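# Reorient the T-block in the upturned palm

## Task

The T-shaped wooden block rests loose on the palm of the robot's upturned hand. Rotate it inside that hand until its orientation relative to the hand matches the two goal pictures. Only this hand may touch it, though while turning it may also brush the wrist camera, the camera's post and the arm's final link. If it touches anything else or leaves the hand, the task fails. The arm and wrist must not move and the palm must face up throughout, or the task fails. To finish, keep the block still for a moment in the palm or fingers, not touching the wrist, the two plates at the thumb's root, the camera, its post or the arm's end. No hand motor may read moving or overload or be building toward a shutdown; a motor that was dead from the start is ignored. Then declare the task finished.

## Robot and tools

Robot: one six-joint arm carrying a right hand with three fingers (index, middle, ring) and a thumb, driven by 16 motors. The hand is hard plastic with rubber on the last 3 cm of each digit. A rigid mast next to the wrist on the palm side can collide with things. Cameras: cam_head_left, cam_head_right and cam_wrist, each 672x504.

Frames. Poses, velocities and targets are reported in the arm base frame, which is nearly aligned with the scene frame: origin on the table under the base, +z up, +y to the left when looking along +x. The hand point sits just past the knuckles between the index and middle fingers. Its own axes: +z runs along straight fingers toward the tips, +x runs across the palm away from the thumb, and +y points out of the palm face (the palm surface is at y = -0.062 m). Curling a finger first moves its tip toward +y.

execute_actions(actions, cameras). actions is a list of actions. Each action is a table of at most 15 rows, one row per 1/30 s step. If a table is short, its last row is held for the remaining steps. A row is 24 numbers, each from -1 to 1:
- 1-6: dx, dy, dz, rx, ry, rz. This is an offset of the hand point, measured from the Hand target at the start of that action, along the base-frame axes. Every row counts from that same start. 1.0 equals 0.6 m or 180 degrees, and rx, ry, rz form a single rotation vector. In this task, always send all six as 0. That re-requests the current Hand target and keeps the arm still.
- 7-22: absolute goal angles for the hinges, in this order: index_abd, index_mcp, index_pip, index_dip, middle_abd, middle_mcp, middle_pip, middle_dip, ring_abd, ring_mcp, ring_pip, ring_dip, thumb_cmc, thumb_axl, thumb_mcp, thumb_ipl. Each value maps linearly between the hinge's two stops. The brackets below give degrees at +1, degrees at -1, then the straight value. Finger _abd swings the finger sideways, toward -1 away from the thumb (-60, +60; 0.00). _mcp bends at the knuckle toward the palm as it goes to -1 (-18, +128; 0.75), as do _pip (-29, +108; 0.58) and _dip (-21, +117; 0.70). thumb_cmc moves the thumb from beside the palm to in front of it as it goes to -1 (-20, +120; 0.71). thumb_axl rolls the thumb about its own straight line (-27, +140; 0.68). thumb_mcp (-69, +109; 0.23) and thumb_ipl (-77, +108; 0.17) bend the thumb.
- 23: current_limit. This is the current cap for every motor, from 0 mA at -1 to 550 mA at +1, with a floor of 11 mA. A low cap also slows a hinge and can leave a finger too weak to lift.
- 24: speed. Set-points travel at (speed+1)/2 of 8.5 rad/s.
At the start, current_limit is 0.4 and speed is -0.6, and whatever you last sent stays in effect. To leave the hand unchanged, repeat your last 16 goals plus these two numbers. In a new scene, read a result first and copy its values. Camera images come back only for an empty actions list or when cameras names them.

move(target, speed, blend, stop_force, zero, blocking, cameras) drives the hand point along a straight path. target is one 24-number row, or up to 15 rows, with offsets from the current Hand target. speed is in m/s, 0.002 to 3.6. stop_force is in N, 3 to 120. Because the arm must not move here, do not use move.

wait(seconds, 0 to 10) lets time pass while the last command is held. stop brakes a running move. zoom_image(camera, region [x0,y0,x1,y1] in pixels, at most 504x504) enlarges part of that camera's latest image. show_instructions displays the goal pictures again. zero_wrist_force resets the wrist sensor. finished_scene(scene) ends the scene and must be the last call in its reply.

Results. The state gives end_effector_position (m) and end_effector_quat_wxyz, plus velocities, joint positions, torques, wrist force and torque, and the Hand target. Hand lists are in motor order. hand_goal is the written goals; hand_measured is the actual hinge positions on the same scale; hand_current_ma is positive when pushing toward -1. hand_state is one of goal (settled within 0.02), moving, blocked (still and pushing short of its goal) or overload (shut down).

Cautions. A motor presses only while its goal lies past the object's surface. If a motor stays at or above 495 mA for a total of 5 s, it shuts down for 10 s. Keep goals close to the surface and currents moderate. Tip the object with small, gradual finger and thumb motions so it cannot roll off the palm or strike the mast. Never let it drop. Before finishing, check that every live motor reads goal or a steady blocked state with modest current, and that the object matches the goal images and is clear of the wrist area.

Each tool is called as name(argument=value, ...), one argument or row to a line, values as JSON.

Reference images:

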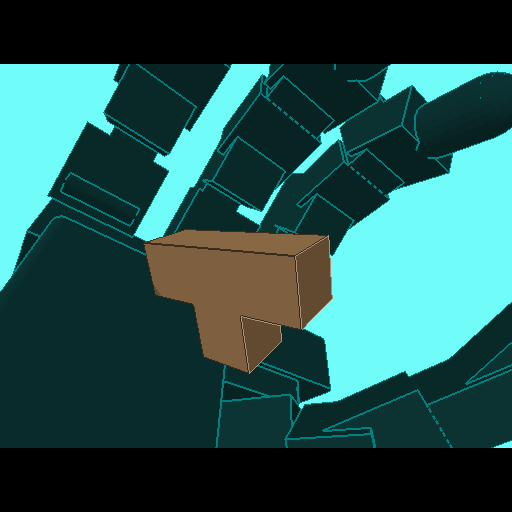

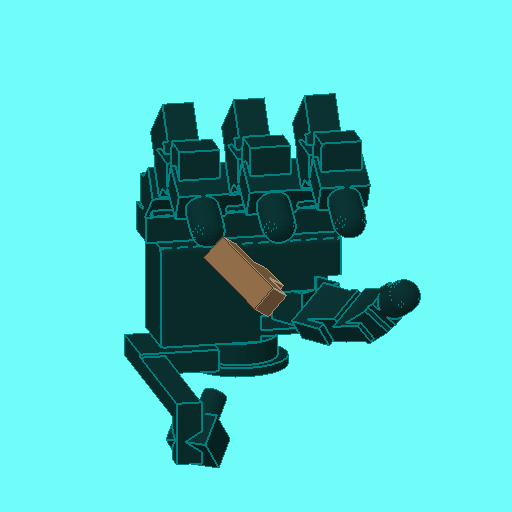

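## Session

execute_actions(
  actions=[],
)

Scene clock: 0.00 s.
end_effector_position=(+0.6147, +0.0701, +0.4074) hand_goal=(+0.000, +0.046, -0.008, +0.280, +0.000, +0.046, -0.008, +0.280, +0.000, +0.046, -0.008, +0.280, -0.104, +0.266, +0.032, -0.018) hand_measured=(+0.000, +0.072, -0.002, +0.286, +0.000, +0.074, -0.002, +0.286, +0.000, +0.076, +0.000, +0.286, -0.084, +0.274, +0.036, -0.014) hand_current_ma=(+0, +35, +5, +6, +0, +36, +6, +7, +0, +39, +7, +6, +25, +9, +5, +5) hand_state=(goal, blocked, goal, goal, goal, blocked, goal, goal, goal, blocked, goal, goal, blocked, goal, goal, goal) hand_current_limit=0.40 hand_speed=-0.60 end_effector_quat_wxyz=(+0.501, +0.449, +0.530, +0.516)
Joint positions: [-0.18 -1.151 2.186 -4.213 -1.294 -0.058]
Joint velocities: within noise
Joint torques (N m): no reading
Wrist force (N): no reading
Wrist torque (N m): no reading
Wrist force, peak (N): no reading
Hand target: +0.6147, +0.0701, +0.4074; +0.501, +0.449, +0.530, +0.516

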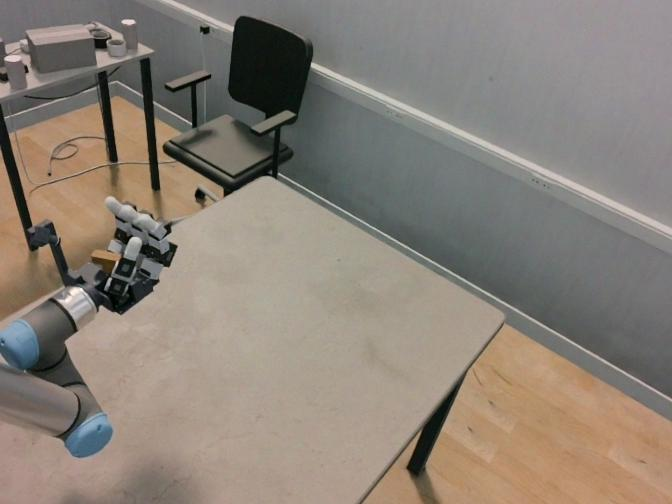

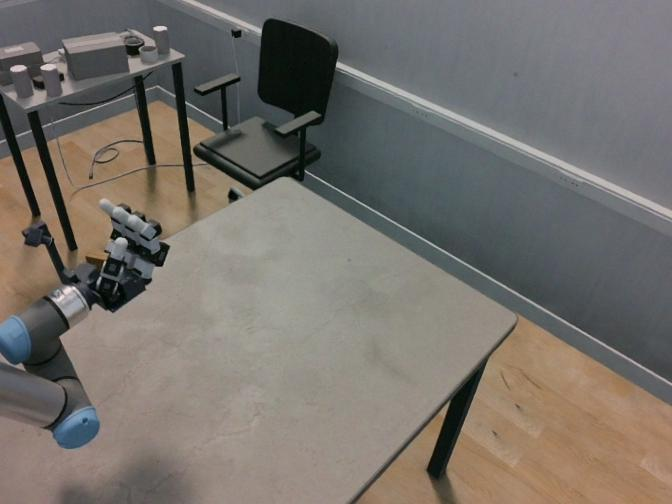

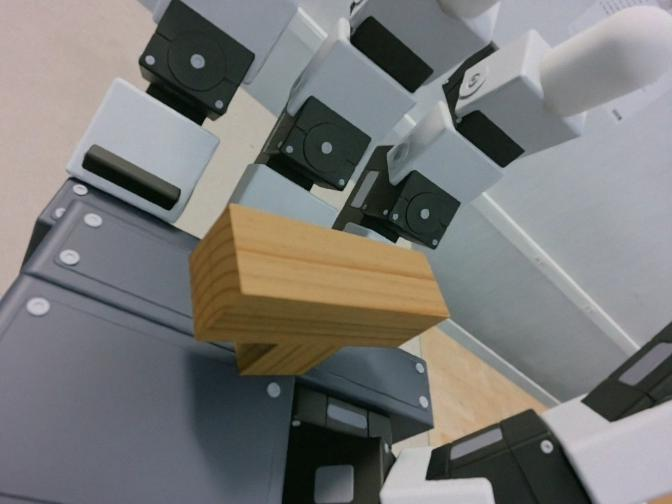

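zoom_image(
  camera="cam_wrist",
  region=[100, 120, 500, 420],
)

zoom_image(
  camera="cam_head_left",
  region=[20, 180, 200, 315],
)

show_instructions(
)

Scaled by 1.260 from the camera's 672x504 image, which has a finer 960x720 frame.

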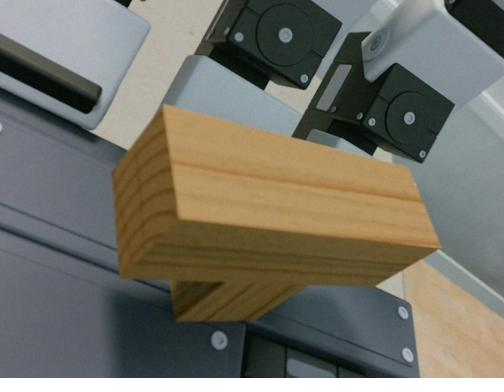

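Scaled by 2.800 from the camera's 672x504 image, which has a finer 960x720 frame.

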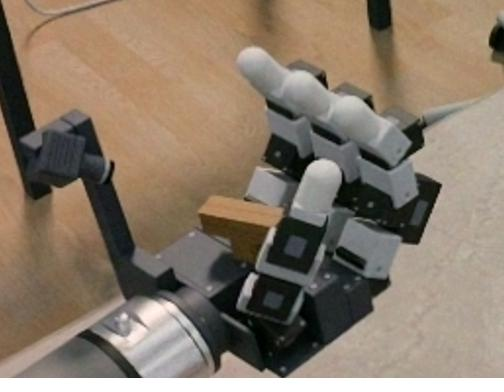

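Reference images for this scene: goal picture from the wrist camera place, goal picture looking into the palm.

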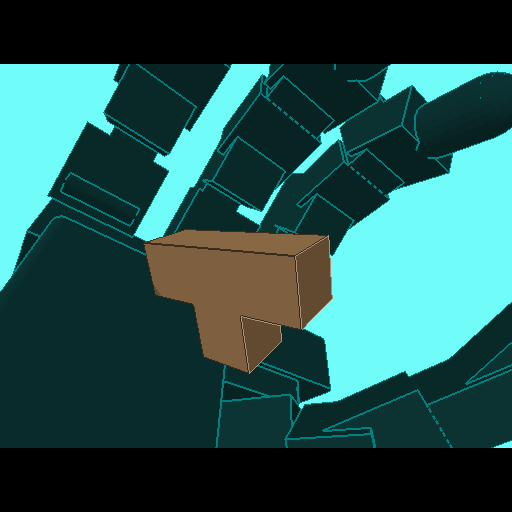

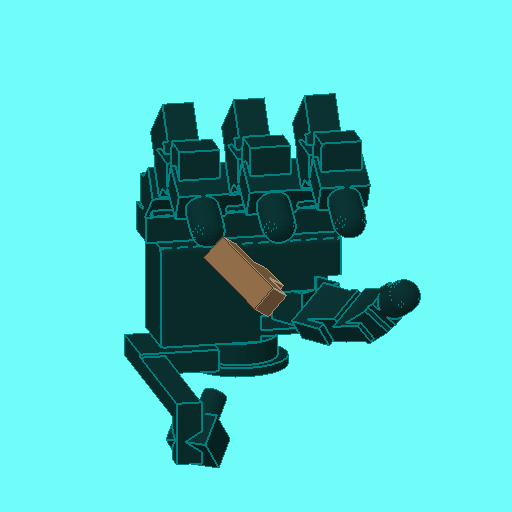

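execute_actions(
  actions=[
    [[0,0,0,0,0,0, 0.0,-0.0685,-0.299,-0.174, 0.0,0.046,-0.008,0.28, 0.0,0.046,-0.008,0.28, -0.104,0.266,0.032,-0.018, 0.4,-0.8]],
    [[0,0,0,0,0,0, 0.0,-0.0685,-0.299,-0.174, 0.0,0.046,-0.008,0.28, 0.0,0.046,-0.008,0.28, -0.104,0.266,0.032,-0.018, 0.4,-0.8]],
  ],
  cameras=["cam_wrist", "cam_head_left"],
)

Scene clock: 51.80 s.
end_effector_position=(+0.6147, +0.0701, +0.4074) hand_goal=(+0.000, -0.068, -0.298, -0.174, +0.000, +0.046, -0.008, +0.280, +0.000, +0.046, -0.008, +0.280, -0.104, +0.266, +0.032, -0.018) hand_measured=(+0.000, -0.048, -0.294, -0.168, +0.000, +0.074, -0.002, +0.286, +0.000, +0.076, +0.000, +0.286, -0.084, +0.274, +0.036, -0.014) hand_current_ma=(+0, +26, +3, +5, +0, +36, +6, +7, +0, +39, +7, +6, +25, +9, +5, +5) hand_state=(goal, blocked, goal, goal, goal, blocked, goal, goal, goal, blocked, goal, goal, blocked, goal, goal, goal) hand_current_limit=0.40 hand_speed=-0.80 end_effector_quat_wxyz=(+0.501, +0.449, +0.530, +0.516)
Joint positions: [-0.18 -1.151 2.186 -4.213 -1.294 -0.058]
Joint torques (N m): [2.99 -29.59 -10.82 -1.37 -0.54 -0.13]
Wrist force (N): [-0.1 0.1 0.2]
Wrist torque (N m): [-0.02 0.02 -0.02]
Wrist force, peak (N): [-0.2 -0.2 0.3]
Hand target: +0.6147, +0.0701, +0.4074; +0.501, +0.449, +0.530, +0.516
Off the commanded pose: 0.000 m, 0 deg.
Images, in order (width x height): cam_head_left 672x504, cam_wrist 672x504.

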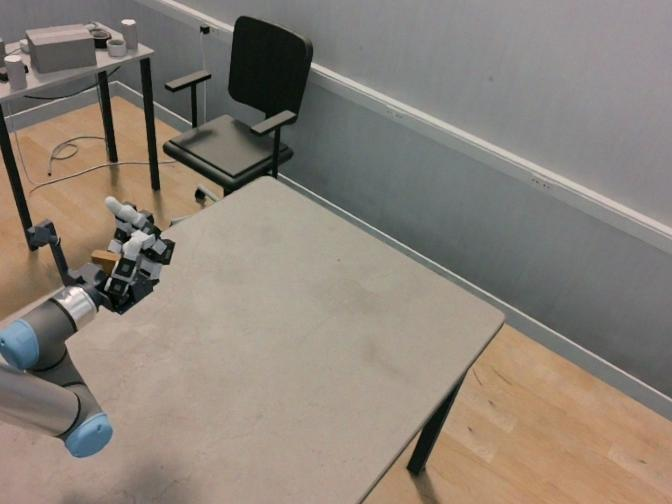

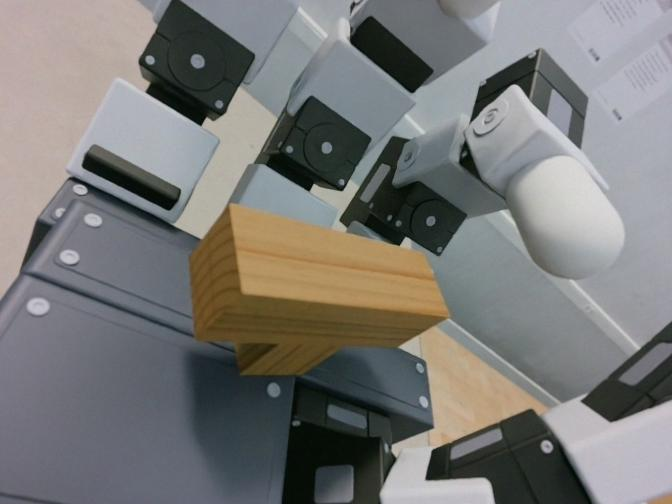

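zoom_image(
  camera="cam_wrist",
  region=[472, 80, 672, 290],
)

zoom_image(
  camera="cam_wrist",
  region=[0, 0, 336, 252],
)

zoom_image(
  camera="cam_wrist",
  region=[0, 252, 336, 504],
)

zoom_image(
  camera="cam_wrist",
  region=[236, 252, 572, 504],
)

Scaled by 2.400 from the camera's 672x504 image, which has a finer 960x720 frame.

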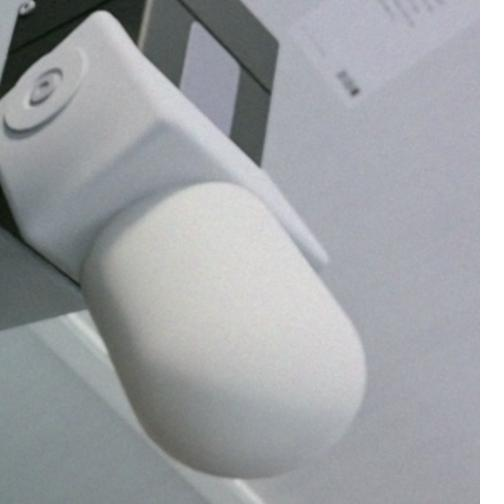

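Scaled by 1.500 from the camera's 672x504 image, which has a finer 960x720 frame.

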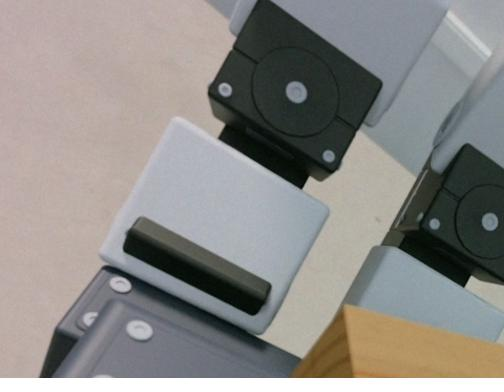

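Scaled by 1.500 from the camera's 672x504 image, which has a finer 960x720 frame.

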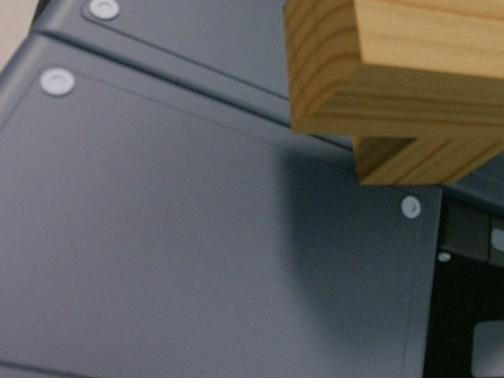

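Scaled by 1.500 from the camera's 672x504 image, which has a finer 960x720 frame.

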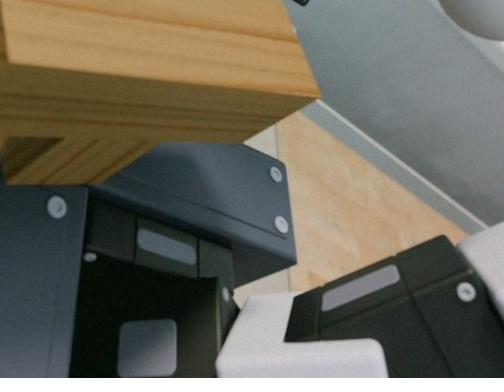

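execute_actions(
  actions=[
    [[0,0,0,0,0,0, 0.0,0.046,-0.299,-0.174, 0.0,0.046,-0.299,-0.174, 0.0,0.046,-0.299,-0.174, -0.104,0.266,0.032,-0.018, 0.4,-0.8]],
    [[0,0,0,0,0,0, 0.0,0.046,-0.299,-0.174, 0.0,0.046,-0.299,-0.174, 0.0,0.046,-0.299,-0.174, -0.104,0.266,0.032,-0.018, 0.4,-0.8]],
  ],
  cameras=["cam_wrist"],
)

zoom_image(
  camera="cam_wrist",
  region=[336, 0, 672, 252],
)

zoom_image(
  camera="cam_wrist",
  region=[100, 0, 436, 252],
)

Scene clock: 63.37 s.
end_effector_position=(+0.6147, +0.0701, +0.4074) hand_goal=(+0.000, +0.046, -0.298, -0.174, +0.000, +0.046, -0.298, -0.174, +0.000, +0.046, -0.298, -0.174, -0.104, +0.266, +0.032, -0.018) hand_measured=(+0.000, +0.050, -0.294, -0.168, +0.000, +0.072, -0.294, -0.168, +0.000, +0.074, -0.294, -0.168, -0.084, +0.274, +0.036, -0.014) hand_current_ma=(+0, +4, +3, +5, +0, +34, +4, +6, +0, +37, +5, +6, +25, +9, +5, +5) hand_state=(goal, goal, goal, goal, goal, blocked, goal, goal, goal, blocked, goal, goal, blocked, goal, goal, goal) hand_current_limit=0.40 hand_speed=-0.80 end_effector_quat_wxyz=(+0.501, +0.449, +0.530, +0.516)
Joint positions: [-0.18 -1.151 2.186 -4.213 -1.294 -0.058]
Joint torques (N m): [4.73 -28.19 -9.25 -1.23 -1.03 -0.49]
Wrist force (N): [0.0 0.0 0.1]
Wrist torque (N m): [-0.03 0.01 -0.01]
Wrist force, peak (N): [0.2 -0.2 0.3]
Hand target: +0.6147, +0.0701, +0.4074; +0.501, +0.449, +0.530, +0.516
Off the commanded pose: 0.000 m, 0 deg.
Images, in order (width x height): cam_wrist 672x504.

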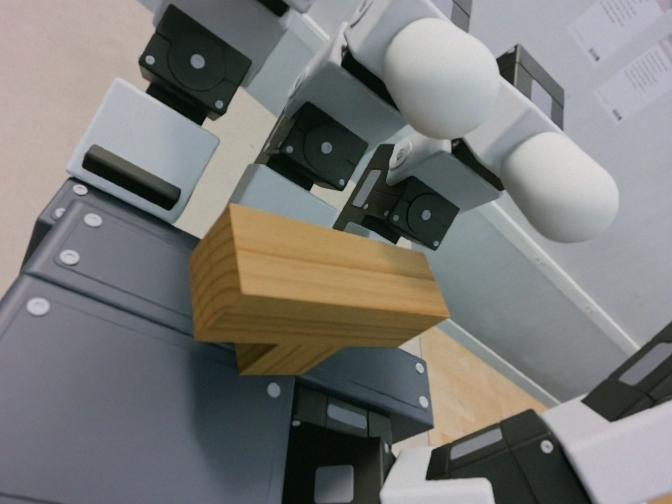

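Scaled by 1.500 from the camera's 672x504 image, which has a finer 960x720 frame.

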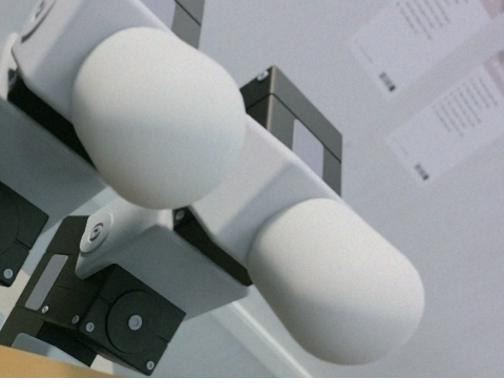

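Scaled by 1.500 from the camera's 672x504 image, which has a finer 960x720 frame.

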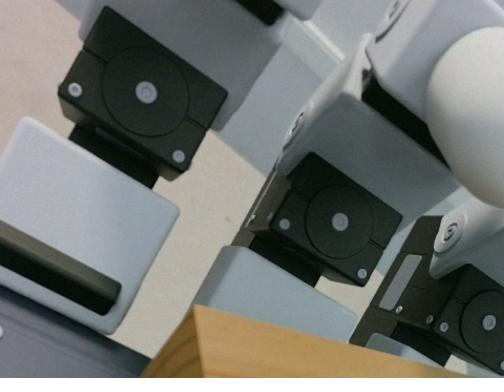

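execute_actions(
  actions=[
    [[0,0,0,0,0,0, 0.0,0.046,-0.008,0.28, 0.0,0.046,-0.008,0.28, 0.0,0.046,-0.008,0.28, -0.286,-0.46,0.032,-0.018, 0.2,-0.8]],
    [[0,0,0,0,0,0, 0.0,0.046,-0.008,0.28, 0.0,0.046,-0.008,0.28, 0.0,0.046,-0.008,0.28, -0.286,-0.46,0.032,-0.018, 0.2,-0.8]],
    [[0,0,0,0,0,0, 0.0,0.046,-0.008,0.28, 0.0,0.046,-0.008,0.28, 0.0,0.046,-0.008,0.28, -0.286,-0.46,0.032,-0.018, 0.2,-0.8]],
  ],
  cameras=["cam_wrist", "cam_head_left"],
)

Scene clock: 98.47 s.
end_effector_position=(+0.6147, +0.0701, +0.4074) hand_goal=(+0.000, +0.046, -0.008, +0.280, +0.000, +0.046, -0.008, +0.280, +0.000, +0.046, -0.008, +0.280, -0.286, -0.460, +0.032, -0.018) hand_measured=(+0.000, +0.052, -0.014, +0.272, +0.000, +0.072, -0.014, +0.272, +0.000, +0.074, -0.016, +0.272, -0.276, -0.456, +0.036, -0.014) hand_current_ma=(+0, +6, -6, -7, +0, +34, -6, -9, +0, +36, -7, -8, +11, +6, +4, +4) hand_state=(goal, goal, goal, goal, goal, blocked, goal, goal, goal, blocked, goal, goal, goal, goal, goal, goal) hand_current_limit=0.20 hand_speed=-0.80 end_effector_quat_wxyz=(+0.501, +0.449, +0.530, +0.516)
Joint positions: [-0.18 -1.151 2.186 -4.213 -1.294 -0.058]
Joint torques (N m): [3.88 -29.41 -7.47 -1.25 -1.53 -0.52]
Wrist force (N): [0.0 0.0 0.0]
Wrist torque (N m): [-0.01 -0.01 -0.01]
Wrist force, peak (N): [0.3 0.1 0.2]
Hand target: +0.6147, +0.0701, +0.4074; +0.501, +0.449, +0.530, +0.516
Off the commanded pose: 0.000 m, 0 deg.
Images, in order (width x height): cam_head_left 672x504, cam_wrist 672x504.

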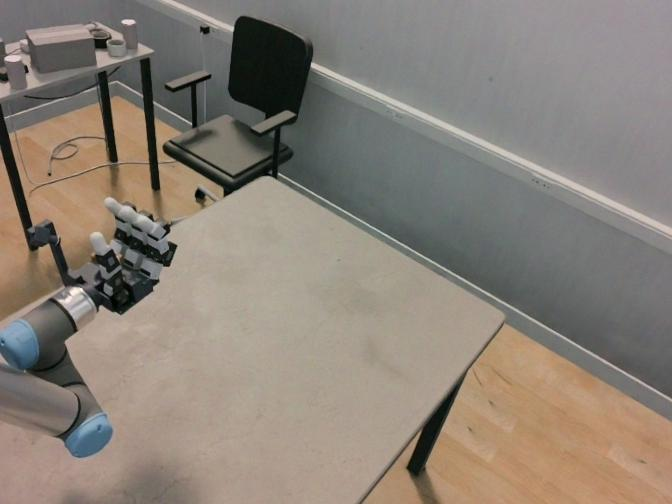

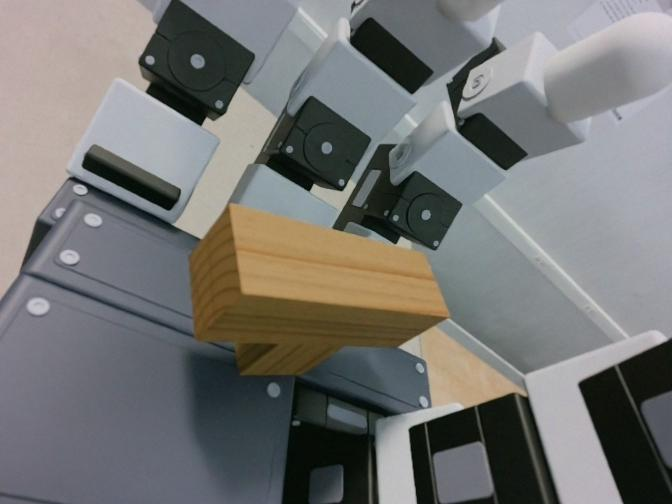

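execute_actions(
  actions=[
    [[0,0,0,0,0,0, 0.0,0.046,-0.008,0.28, 0.0,0.046,-0.008,0.28, 0.0,0.046,-0.008,0.28, -0.286,-0.46,0.225,-0.985, 0.2,-0.7]],
    [[0,0,0,0,0,0, 0.0,0.046,-0.008,0.28, 0.0,0.046,-0.008,0.28, 0.0,0.046,-0.008,0.28, -0.286,-0.46,0.225,-0.985, 0.2,-0.7]],
    [[0,0,0,0,0,0, 0.0,0.046,-0.008,0.28, 0.0,0.046,-0.008,0.28, 0.0,0.046,-0.008,0.28, -0.286,-0.46,0.225,-0.985, 0.2,-0.7]],
  ],
  cameras=["cam_wrist", "cam_head_left"],
)

zoom_image(
  camera="cam_head_left",
  region=[20, 180, 200, 315],
)

Scene clock: 101.43 s.
end_effector_position=(+0.6147, +0.0701, +0.4074) hand_goal=(+0.000, +0.046, -0.008, +0.280, +0.000, +0.046, -0.008, +0.280, +0.000, +0.046, -0.008, +0.280, -0.286, -0.460, +0.226, -0.984) hand_measured=(+0.000, +0.052, -0.014, +0.272, +0.000, +0.072, -0.014, +0.272, +0.000, +0.074, -0.016, +0.272, -0.278, -0.456, +0.222, -0.982) hand_current_ma=(+0, +6, -6, -7, +0, +34, -6, -9, +0, +36, -7, -8, +9, +6, -5, +2) hand_state=(goal, goal, goal, goal, goal, blocked, goal, goal, goal, blocked, goal, goal, goal, goal, goal, goal) hand_current_limit=0.20 hand_speed=-0.70 end_effector_quat_wxyz=(+0.501, +0.449, +0.530, +0.516)
Joint positions: [-0.18 -1.151 2.186 -4.213 -1.294 -0.058]
Joint torques (N m): [4.7 -29.98 -4.86 -1.27 -1.63 -0.99]
Wrist force (N): [0.0 0.0 0.2]
Wrist torque (N m): [-0.02 -0.01 -0.01]
Wrist force, peak (N): [0.2 0.0 0.3]
Hand target: +0.6147, +0.0701, +0.4074; +0.501, +0.449, +0.530, +0.516
Off the commanded pose: 0.000 m, 0 deg.
Images, in order (width x height): cam_head_left 672x504, cam_wrist 672x504.

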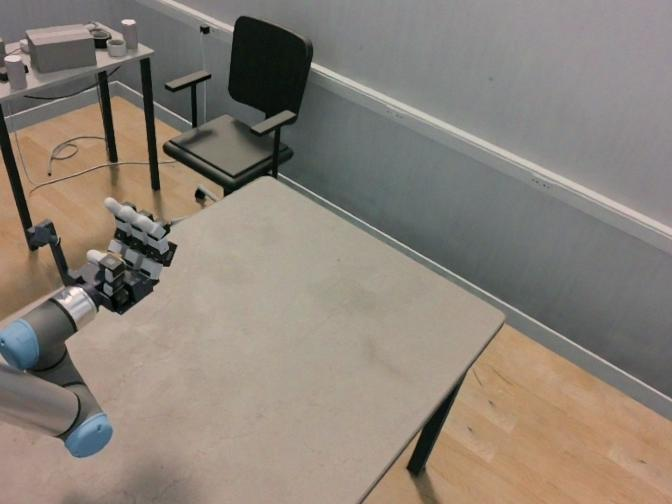

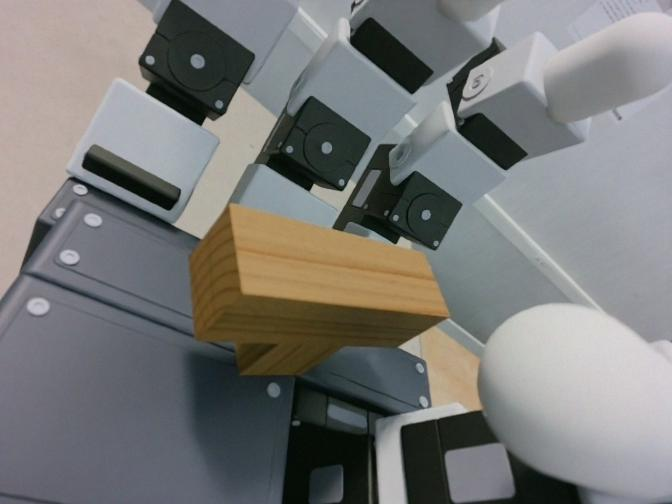

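Scaled by 2.800 from the camera's 672x504 image, which has a finer 960x720 frame.

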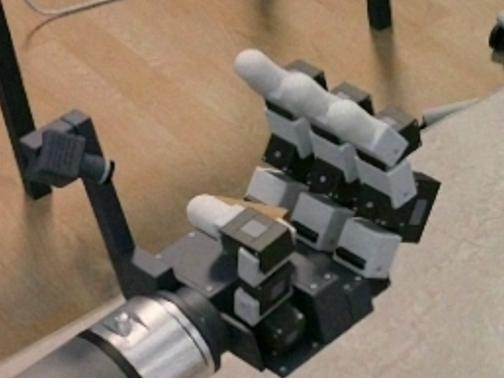

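execute_actions(
  actions=[
    [[0,0,0,0,0,0, 0.0,0.046,-0.008,0.28, 0.0,0.0,-0.695,-0.358, 0.0,0.046,-0.008,0.28, -0.286,-0.48,-0.05,-0.985, 0.2,-0.8]],
    [[0,0,0,0,0,0, 0.0,0.046,-0.008,0.28, 0.0,0.0,-0.695,-0.358, 0.0,0.046,-0.008,0.28, -0.286,-0.48,-0.05,-0.985, 0.2,-0.8]],
    [[0,0,0,0,0,0, 0.0,0.046,-0.008,0.28, 0.0,0.0,-0.695,-0.358, 0.0,0.046,-0.008,0.28, -0.286,-0.48,-0.05,-0.985, 0.2,-0.8]],
  ],
  cameras=["cam_wrist", "cam_head_left"],
)

zoom_image(
  camera="cam_head_left",
  region=[20, 180, 200, 315],
)

Scene clock: 105.53 s.
end_effector_position=(+0.6147, +0.0701, +0.4074) hand_goal=(+0.000, +0.046, -0.008, +0.280, +0.000, +0.000, -0.694, -0.358, +0.000, +0.046, -0.008, +0.280, -0.286, -0.480, -0.050, -0.984) hand_measured=(+0.000, +0.052, -0.014, +0.272, +0.000, +0.020, -0.692, -0.352, +0.000, +0.074, -0.016, +0.272, -0.282, -0.476, -0.048, -0.982) hand_current_ma=(+0, +6, -6, -7, +0, +26, +2, +7, +0, +36, -7, -8, +5, +6, +1, +2) hand_state=(goal, goal, goal, goal, goal, blocked, goal, goal, goal, blocked, goal, goal, goal, goal, goal, goal) hand_current_limit=0.20 hand_speed=-0.80 end_effector_quat_wxyz=(+0.501, +0.449, +0.530, +0.516)
Joint positions: [-0.18 -1.151 2.186 -4.213 -1.294 -0.058]
Joint torques (N m): [5.12 -30.39 -6.42 -1.26 -1.9 -0.94]
Wrist force (N): [0.2 -0.1 0.0]
Wrist torque (N m): [-0.04 -0.02 -0.01]
Wrist force, peak (N): [0.0 -0.1 0.4]
Hand target: +0.6147, +0.0701, +0.4074; +0.501, +0.449, +0.530, +0.516
Off the commanded pose: 0.000 m, 0 deg.
Images, in order (width x height): cam_head_left 672x504, cam_wrist 672x504.

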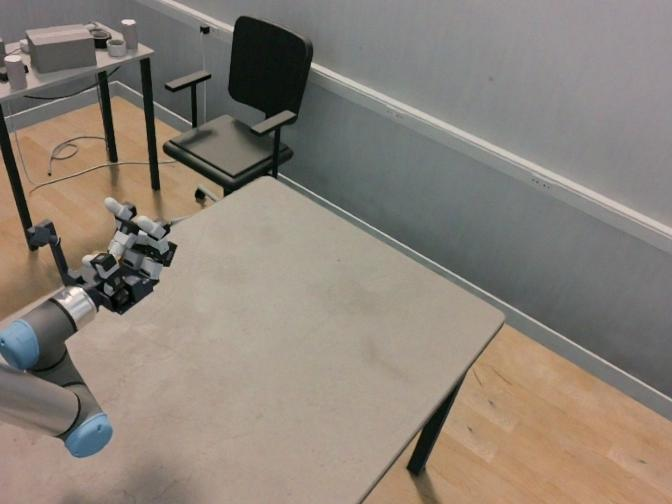

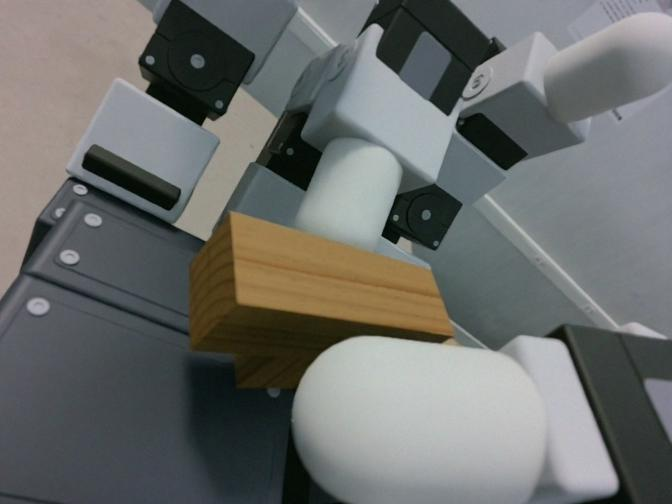

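Scaled by 2.800 from the camera's 672x504 image, which has a finer 960x720 frame.

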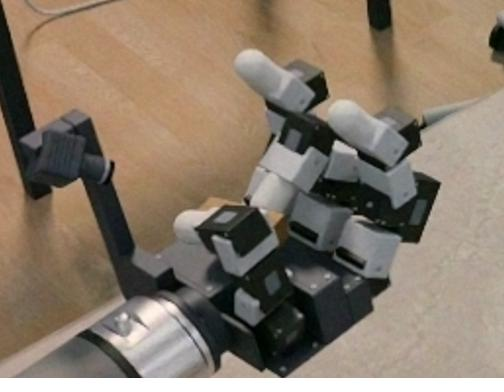

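execute_actions(
  actions=[
    [[0,0,0,0,0,0, 0.0,0.046,-0.008,0.28, 0.0,0.0,-0.695,-0.358, 0.0,0.046,-0.008,0.28, -0.286,-0.5,-0.225,-0.985, 0.2,-0.85]],
    [[0,0,0,0,0,0, 0.0,0.046,-0.008,0.28, 0.0,0.0,-0.695,-0.358, 0.0,0.046,-0.008,0.28, -0.286,-0.5,-0.225,-0.985, 0.2,-0.85]],
    [[0,0,0,0,0,0, 0.0,0.046,-0.008,0.28, 0.0,0.0,-0.695,-0.358, 0.0,0.046,-0.008,0.28, -0.286,-0.5,-0.225,-0.985, 0.2,-0.85]],
  ],
  cameras=["cam_wrist", "cam_head_left"],
)

zoom_image(
  camera="cam_head_left",
  region=[20, 180, 200, 315],
)

Scene clock: 108.30 s.
end_effector_position=(+0.6147, +0.0701, +0.4074) hand_goal=(+0.000, +0.046, -0.008, +0.280, +0.000, +0.000, -0.694, -0.358, +0.000, +0.046, -0.008, +0.280, -0.286, -0.500, -0.224, -0.984) hand_measured=(+0.000, +0.052, -0.014, +0.272, +0.000, +0.020, -0.692, -0.352, +0.000, +0.074, -0.016, +0.272, -0.282, -0.496, -0.224, -0.982) hand_current_ma=(+0, +6, -6, -7, +0, +26, +2, +7, +0, +36, -7, -8, +3, +5, +0, +2) hand_state=(goal, goal, goal, goal, goal, blocked, goal, goal, goal, blocked, goal, goal, goal, goal, goal, goal) hand_current_limit=0.20 hand_speed=-0.85 end_effector_quat_wxyz=(+0.501, +0.449, +0.530, +0.516)
Joint positions: [-0.18 -1.151 2.186 -4.213 -1.294 -0.058]
Joint torques (N m): [4.31 -29.74 -3.46 -1.51 -2.3 -1.19]
Wrist force (N): [0.0 -0.2 0.2]
Wrist torque (N m): [-0.07 -0.01 -0.03]
Wrist force, peak (N): [0.0 -0.3 0.4]
Hand target: +0.6147, +0.0701, +0.4074; +0.501, +0.449, +0.530, +0.516
Off the commanded pose: 0.000 m, 0 deg.
Images, in order (width x height): cam_head_left 672x504, cam_wrist 672x504.

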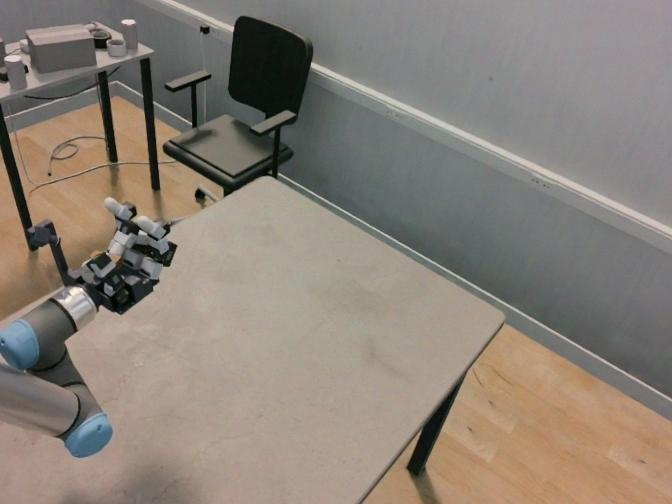

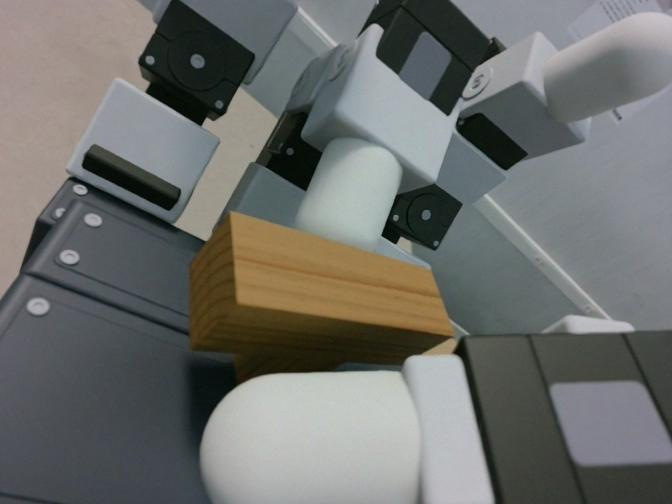

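Scaled by 2.800 from the camera's 672x504 image, which has a finer 960x720 frame.

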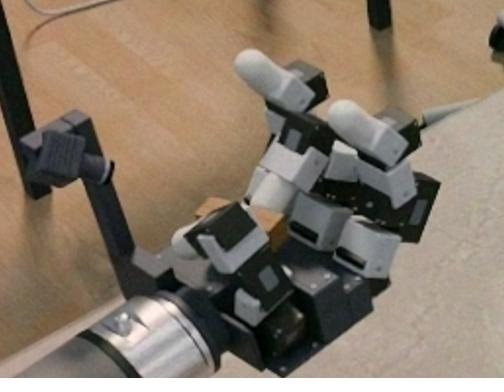

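execute_actions(
  actions=[
    [[0,0,0,0,0,0, 0.0,0.046,-0.008,0.28, 0.0,0.0,-0.695,-0.358, 0.0,0.046,-0.008,0.28, -0.286,-0.42,-0.225,-0.985, 0.2,-0.9]],
    [[0,0,0,0,0,0, 0.0,0.046,-0.008,0.28, 0.0,0.0,-0.695,-0.358, 0.0,0.046,-0.008,0.28, -0.286,-0.38,-0.225,-0.985, 0.2,-0.9]],
  ],
  cameras=["cam_wrist"],
)

Scene clock: 110.47 s.
end_effector_position=(+0.6147, +0.0701, +0.4074) hand_goal=(+0.000, +0.046, -0.008, +0.280, +0.000, +0.000, -0.694, -0.358, +0.000, +0.046, -0.008, +0.280, -0.286, -0.380, -0.224, -0.984) hand_measured=(+0.000, +0.052, -0.014, +0.272, +0.000, +0.020, -0.692, -0.352, +0.000, +0.074, -0.016, +0.272, -0.282, -0.386, -0.224, -0.982) hand_current_ma=(+0, +6, -6, -7, +0, +26, +2, +7, +0, +36, -7, -8, +3, -7, +0, +2) hand_state=(goal, goal, goal, goal, goal, blocked, goal, goal, goal, blocked, goal, goal, goal, goal, goal, goal) hand_current_limit=0.20 hand_speed=-0.90 end_effector_quat_wxyz=(+0.501, +0.449, +0.530, +0.516)
Joint positions: [-0.18 -1.151 2.186 -4.213 -1.294 -0.058]
Joint torques (N m): [4.51 -30.34 -3.39 -1.26 -2.72 -1.12]
Wrist force (N): [0.0 -0.1 0.1]
Wrist torque (N m): [-0.04 0.00 -0.03]
Wrist force, peak (N): [-0.1 0.0 0.3]
Hand target: +0.6147, +0.0701, +0.4074; +0.501, +0.449, +0.530, +0.516
Off the commanded pose: 0.000 m, 0 deg.
Images, in order (width x height): cam_wrist 672x504.

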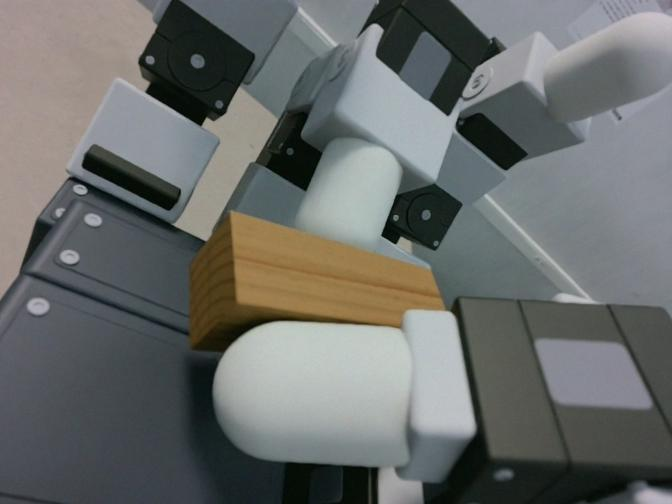

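execute_actions(
  actions=[
    [[0,0,0,0,0,0, 0.0,0.046,-0.008,0.28, 0.0,0.0,-0.695,-0.358, 0.0,0.046,-0.008,0.28, -0.286,-0.34,-0.225,-0.985, 0.2,-0.9]],
  ],
  cameras=["cam_wrist"],
)

execute_actions(
  actions=[
    [[0,0,0,0,0,0, 0.0,0.046,-0.008,0.28, 0.0,0.0,-0.695,-0.358, 0.0,0.046,-0.008,0.28, -0.286,-0.30,-0.225,-0.985, 0.2,-0.9]],
  ],
  cameras=["cam_wrist"],
)

Scene clock: 111.93 s.
end_effector_position=(+0.6147, +0.0701, +0.4074) hand_goal=(+0.000, +0.046, -0.008, +0.280, +0.000, +0.000, -0.694, -0.358, +0.000, +0.046, -0.008, +0.280, -0.286, -0.340, -0.224, -0.984) hand_measured=(+0.000, +0.052, -0.014, +0.272, +0.000, +0.020, -0.692, -0.352, +0.000, +0.074, -0.016, +0.272, -0.284, -0.350, -0.224, -0.982) hand_current_ma=(+0, +6, -6, -7, +0, +26, +2, +6, +0, +36, -7, -8, +2, -12, +0, +2) hand_state=(goal, goal, goal, goal, goal, blocked, goal, goal, goal, blocked, goal, goal, goal, goal, goal, goal) hand_current_limit=0.20 hand_speed=-0.90 end_effector_quat_wxyz=(+0.501, +0.449, +0.530, +0.516)
Joint positions: [-0.18 -1.151 2.186 -4.213 -1.294 -0.058]
Joint torques (N m): [4.62 -30.07 -2.19 -1.21 -2.62 -1.46]
Wrist force (N): [0.0 0.1 0.1]
Wrist torque (N m): [-0.01 0.00 -0.03]
Wrist force, peak (N): [-0.2 -0.1 0.3]
Hand target: +0.6147, +0.0701, +0.4074; +0.501, +0.449, +0.530, +0.516
Off the commanded pose: 0.000 m, 0 deg.
Images, in order (width x height): cam_wrist 672x504.

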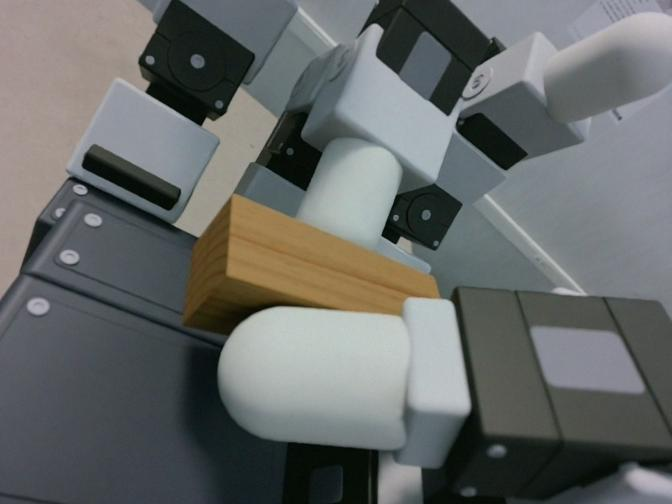

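Scene clock: 112.63 s.
end_effector_position=(+0.6147, +0.0701, +0.4074) hand_goal=(+0.000, +0.046, -0.008, +0.280, +0.000, +0.000, -0.694, -0.358, +0.000, +0.046, -0.008, +0.280, -0.286, -0.300, -0.224, -0.984) hand_measured=(+0.000, +0.052, -0.014, +0.272, +0.000, +0.020, -0.692, -0.354, +0.000, +0.074, -0.016, +0.272, -0.286, -0.336, -0.224, -0.982) hand_current_ma=(+0, +6, -6, -7, +0, +26, +2, +3, +0, +36, -7, -8, +0, -57, +0, +2) hand_state=(goal, goal, goal, goal, goal, blocked, goal, goal, goal, blocked, goal, goal, goal, blocked, goal, goal) hand_current_limit=0.20 hand_speed=-0.90 end_effector_quat_wxyz=(+0.501, +0.449, +0.530, +0.516)
Joint positions: [-0.18 -1.151 2.186 -4.213 -1.294 -0.058]
Joint torques (N m): [4.21 -29.51 -2.85 -1.35 -2.43 -1.43]
Wrist force (N): [0.1 -0.1 0.2]
Wrist torque (N m): [-0.05 -0.01 -0.02]
Wrist force, peak (N): [0.3 0.1 0.2]
Hand target: +0.6147, +0.0701, +0.4074; +0.501, +0.449, +0.530, +0.516
Off the commanded pose: 0.000 m, 0 deg.
Images, in order (width x height): cam_wrist 672x504.

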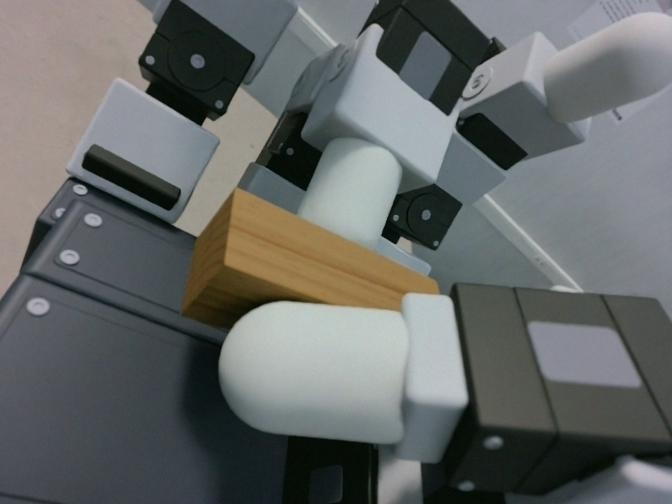

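execute_actions(
  actions=[
    [[0,0,0,0,0,0, 0.0,0.046,-0.008,0.28, 0.0,0.0,-0.695,-0.358, 0.0,0.046,-0.008,0.28, -0.286,-0.46,-0.225,-0.985, 0.2,-0.85]],
    [[0,0,0,0,0,0, 0.0,0.046,-0.008,0.28, 0.0,0.046,-0.008,0.28, 0.0,0.046,-0.008,0.28, -0.286,-0.48,0.2,-0.985, 0.2,-0.85]],
    [[0,0,0,0,0,0, 0.0,0.046,-0.008,0.28, 0.0,0.046,-0.008,0.28, 0.0,0.046,-0.008,0.28, -0.286,-0.48,0.2,-0.985, 0.2,-0.85]],
    [[0,0,0,0,0,0, 0.0,0.046,-0.008,0.28, 0.0,0.046,-0.008,0.28, 0.0,0.046,-0.008,0.28, 0.714,-0.2,0.2,-0.985, 0.2,-0.8]],
    [[0,0,0,0,0,0, 0.0,0.046,-0.008,0.28, 0.0,0.046,-0.008,0.28, 0.0,0.046,-0.008,0.28, 0.714,-0.2,0.2,-0.985, 0.2,-0.8]],
    [[0,0,0,0,0,0, 0.0,0.046,-0.008,0.28, 0.0,0.046,-0.008,0.28, 0.0,0.046,-0.008,0.28, 0.714,-0.2,0.2,-0.985, 0.2,-0.8]],
  ],
  cameras=["cam_wrist", "cam_head_left"],
)

zoom_image(
  camera="cam_head_left",
  region=[20, 180, 200, 315],
)

Scene clock: 131.43 s.
end_effector_position=(+0.6147, +0.0701, +0.4074) hand_goal=(+0.000, +0.046, -0.008, +0.280, +0.000, +0.046, -0.008, +0.280, +0.000, +0.046, -0.008, +0.280, +0.714, -0.200, +0.200, -0.984) hand_measured=(+0.000, +0.052, -0.014, +0.272, +0.000, +0.052, -0.014, +0.272, +0.000, +0.074, -0.016, +0.272, +0.726, -0.204, +0.202, -0.982) hand_current_ma=(+0, +6, -6, -7, +0, +6, -6, -9, +0, +36, -7, -8, +13, -5, +2, +2) hand_state=(goal, goal, goal, goal, goal, goal, goal, goal, goal, blocked, goal, goal, goal, goal, goal, goal) hand_current_limit=0.20 hand_speed=-0.80 end_effector_quat_wxyz=(+0.501, +0.449, +0.530, +0.516)
Joint positions: [-0.18 -1.151 2.186 -4.213 -1.294 -0.058]
Joint torques (N m): [4.02 -30.51 -3.25 -1.19 -2.51 -1.36]
Wrist force (N): [0.0 0.0 0.1]
Wrist torque (N m): [-0.02 0.00 0.02]
Wrist force, peak (N): [0.0 0.0 0.4]
Hand target: +0.6147, +0.0701, +0.4074; +0.501, +0.449, +0.530, +0.516
Off the commanded pose: 0.000 m, 0 deg.
Images, in order (width x height): cam_head_left 672x504, cam_wrist 672x504.

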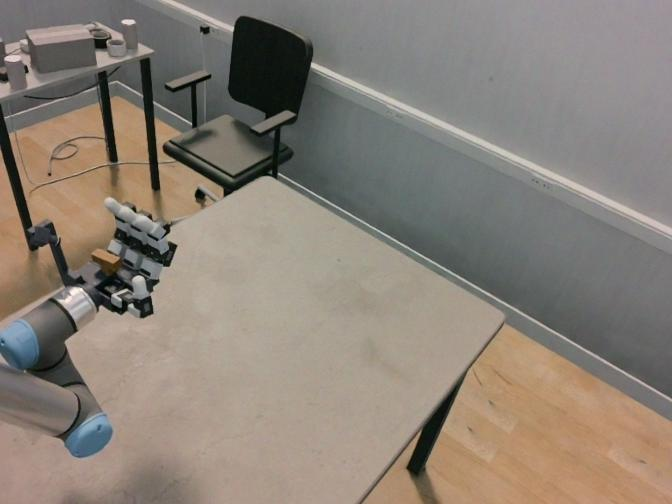

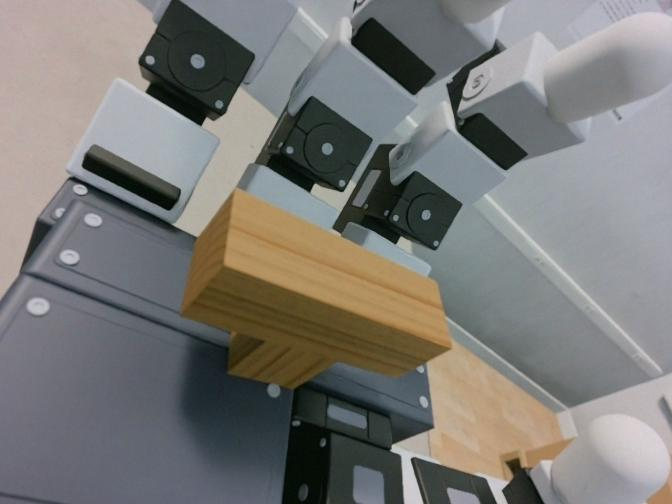

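Scaled by 2.800 from the camera's 672x504 image, which has a finer 960x720 frame.

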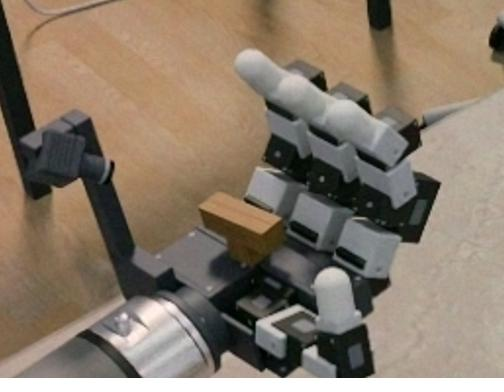

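execute_actions(
  actions=[
    [[0,0,0,0,0,0, 0.0,0.046,-0.008,0.28, 0.0,0.046,-0.008,0.28, 0.0,0.046,-0.008,0.28, 0.714,-0.054,-0.2,-0.985, 0.2,-0.85]],
    [[0,0,0,0,0,0, 0.0,0.046,-0.008,0.28, 0.0,0.046,-0.008,0.28, 0.0,0.046,-0.008,0.28, 0.714,-0.054,-0.3,-0.985, 0.2,-0.85]],
    [[0,0,0,0,0,0, 0.0,0.046,-0.008,0.28, 0.0,0.046,-0.008,0.28, 0.0,0.046,-0.008,0.28, 0.714,-0.054,-0.3,-0.985, 0.2,-0.85]],
  ],
  cameras=["cam_wrist", "cam_head_left"],
)

zoom_image(
  camera="cam_head_left",
  region=[20, 180, 200, 315],
)

Scene clock: 135.27 s.
end_effector_position=(+0.6147, +0.0701, +0.4074) hand_goal=(+0.000, +0.046, -0.008, +0.280, +0.000, +0.046, -0.008, +0.280, +0.000, +0.046, -0.008, +0.280, +0.714, -0.054, -0.300, -0.984) hand_measured=(+0.000, +0.052, -0.014, +0.272, +0.000, +0.052, -0.014, +0.272, +0.000, +0.074, -0.016, +0.272, +0.726, -0.056, -0.290, -0.982) hand_current_ma=(+0, +6, -6, -7, +0, +6, -6, -9, +0, +36, -7, -8, +13, -2, +13, +2) hand_state=(goal, goal, goal, goal, goal, goal, goal, goal, goal, blocked, goal, goal, goal, goal, goal, goal) hand_current_limit=0.20 hand_speed=-0.85 end_effector_quat_wxyz=(+0.501, +0.449, +0.530, +0.516)
Joint positions: [-0.18 -1.151 2.186 -4.213 -1.294 -0.058]
Joint torques (N m): [4.94 -29.83 -3.39 -1.11 -2.48 -1.24]
Wrist force (N): [0.0 -0.1 0.1]
Wrist torque (N m): [-0.02 0.00 0.01]
Wrist force, peak (N): [0.2 -0.2 0.3]
Hand target: +0.6147, +0.0701, +0.4074; +0.501, +0.449, +0.530, +0.516
Off the commanded pose: 0.000 m, 0 deg.
Images, in order (width x height): cam_head_left 672x504, cam_wrist 672x504.

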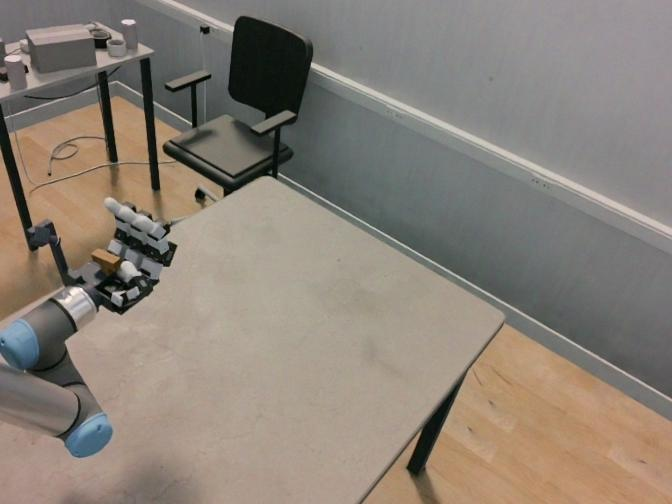

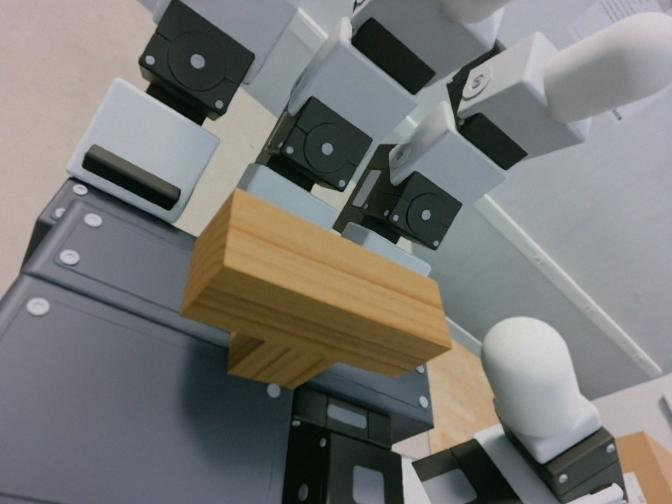

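Scaled by 2.800 from the camera's 672x504 image, which has a finer 960x720 frame.

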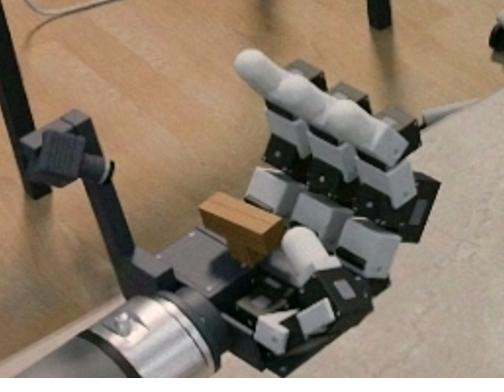

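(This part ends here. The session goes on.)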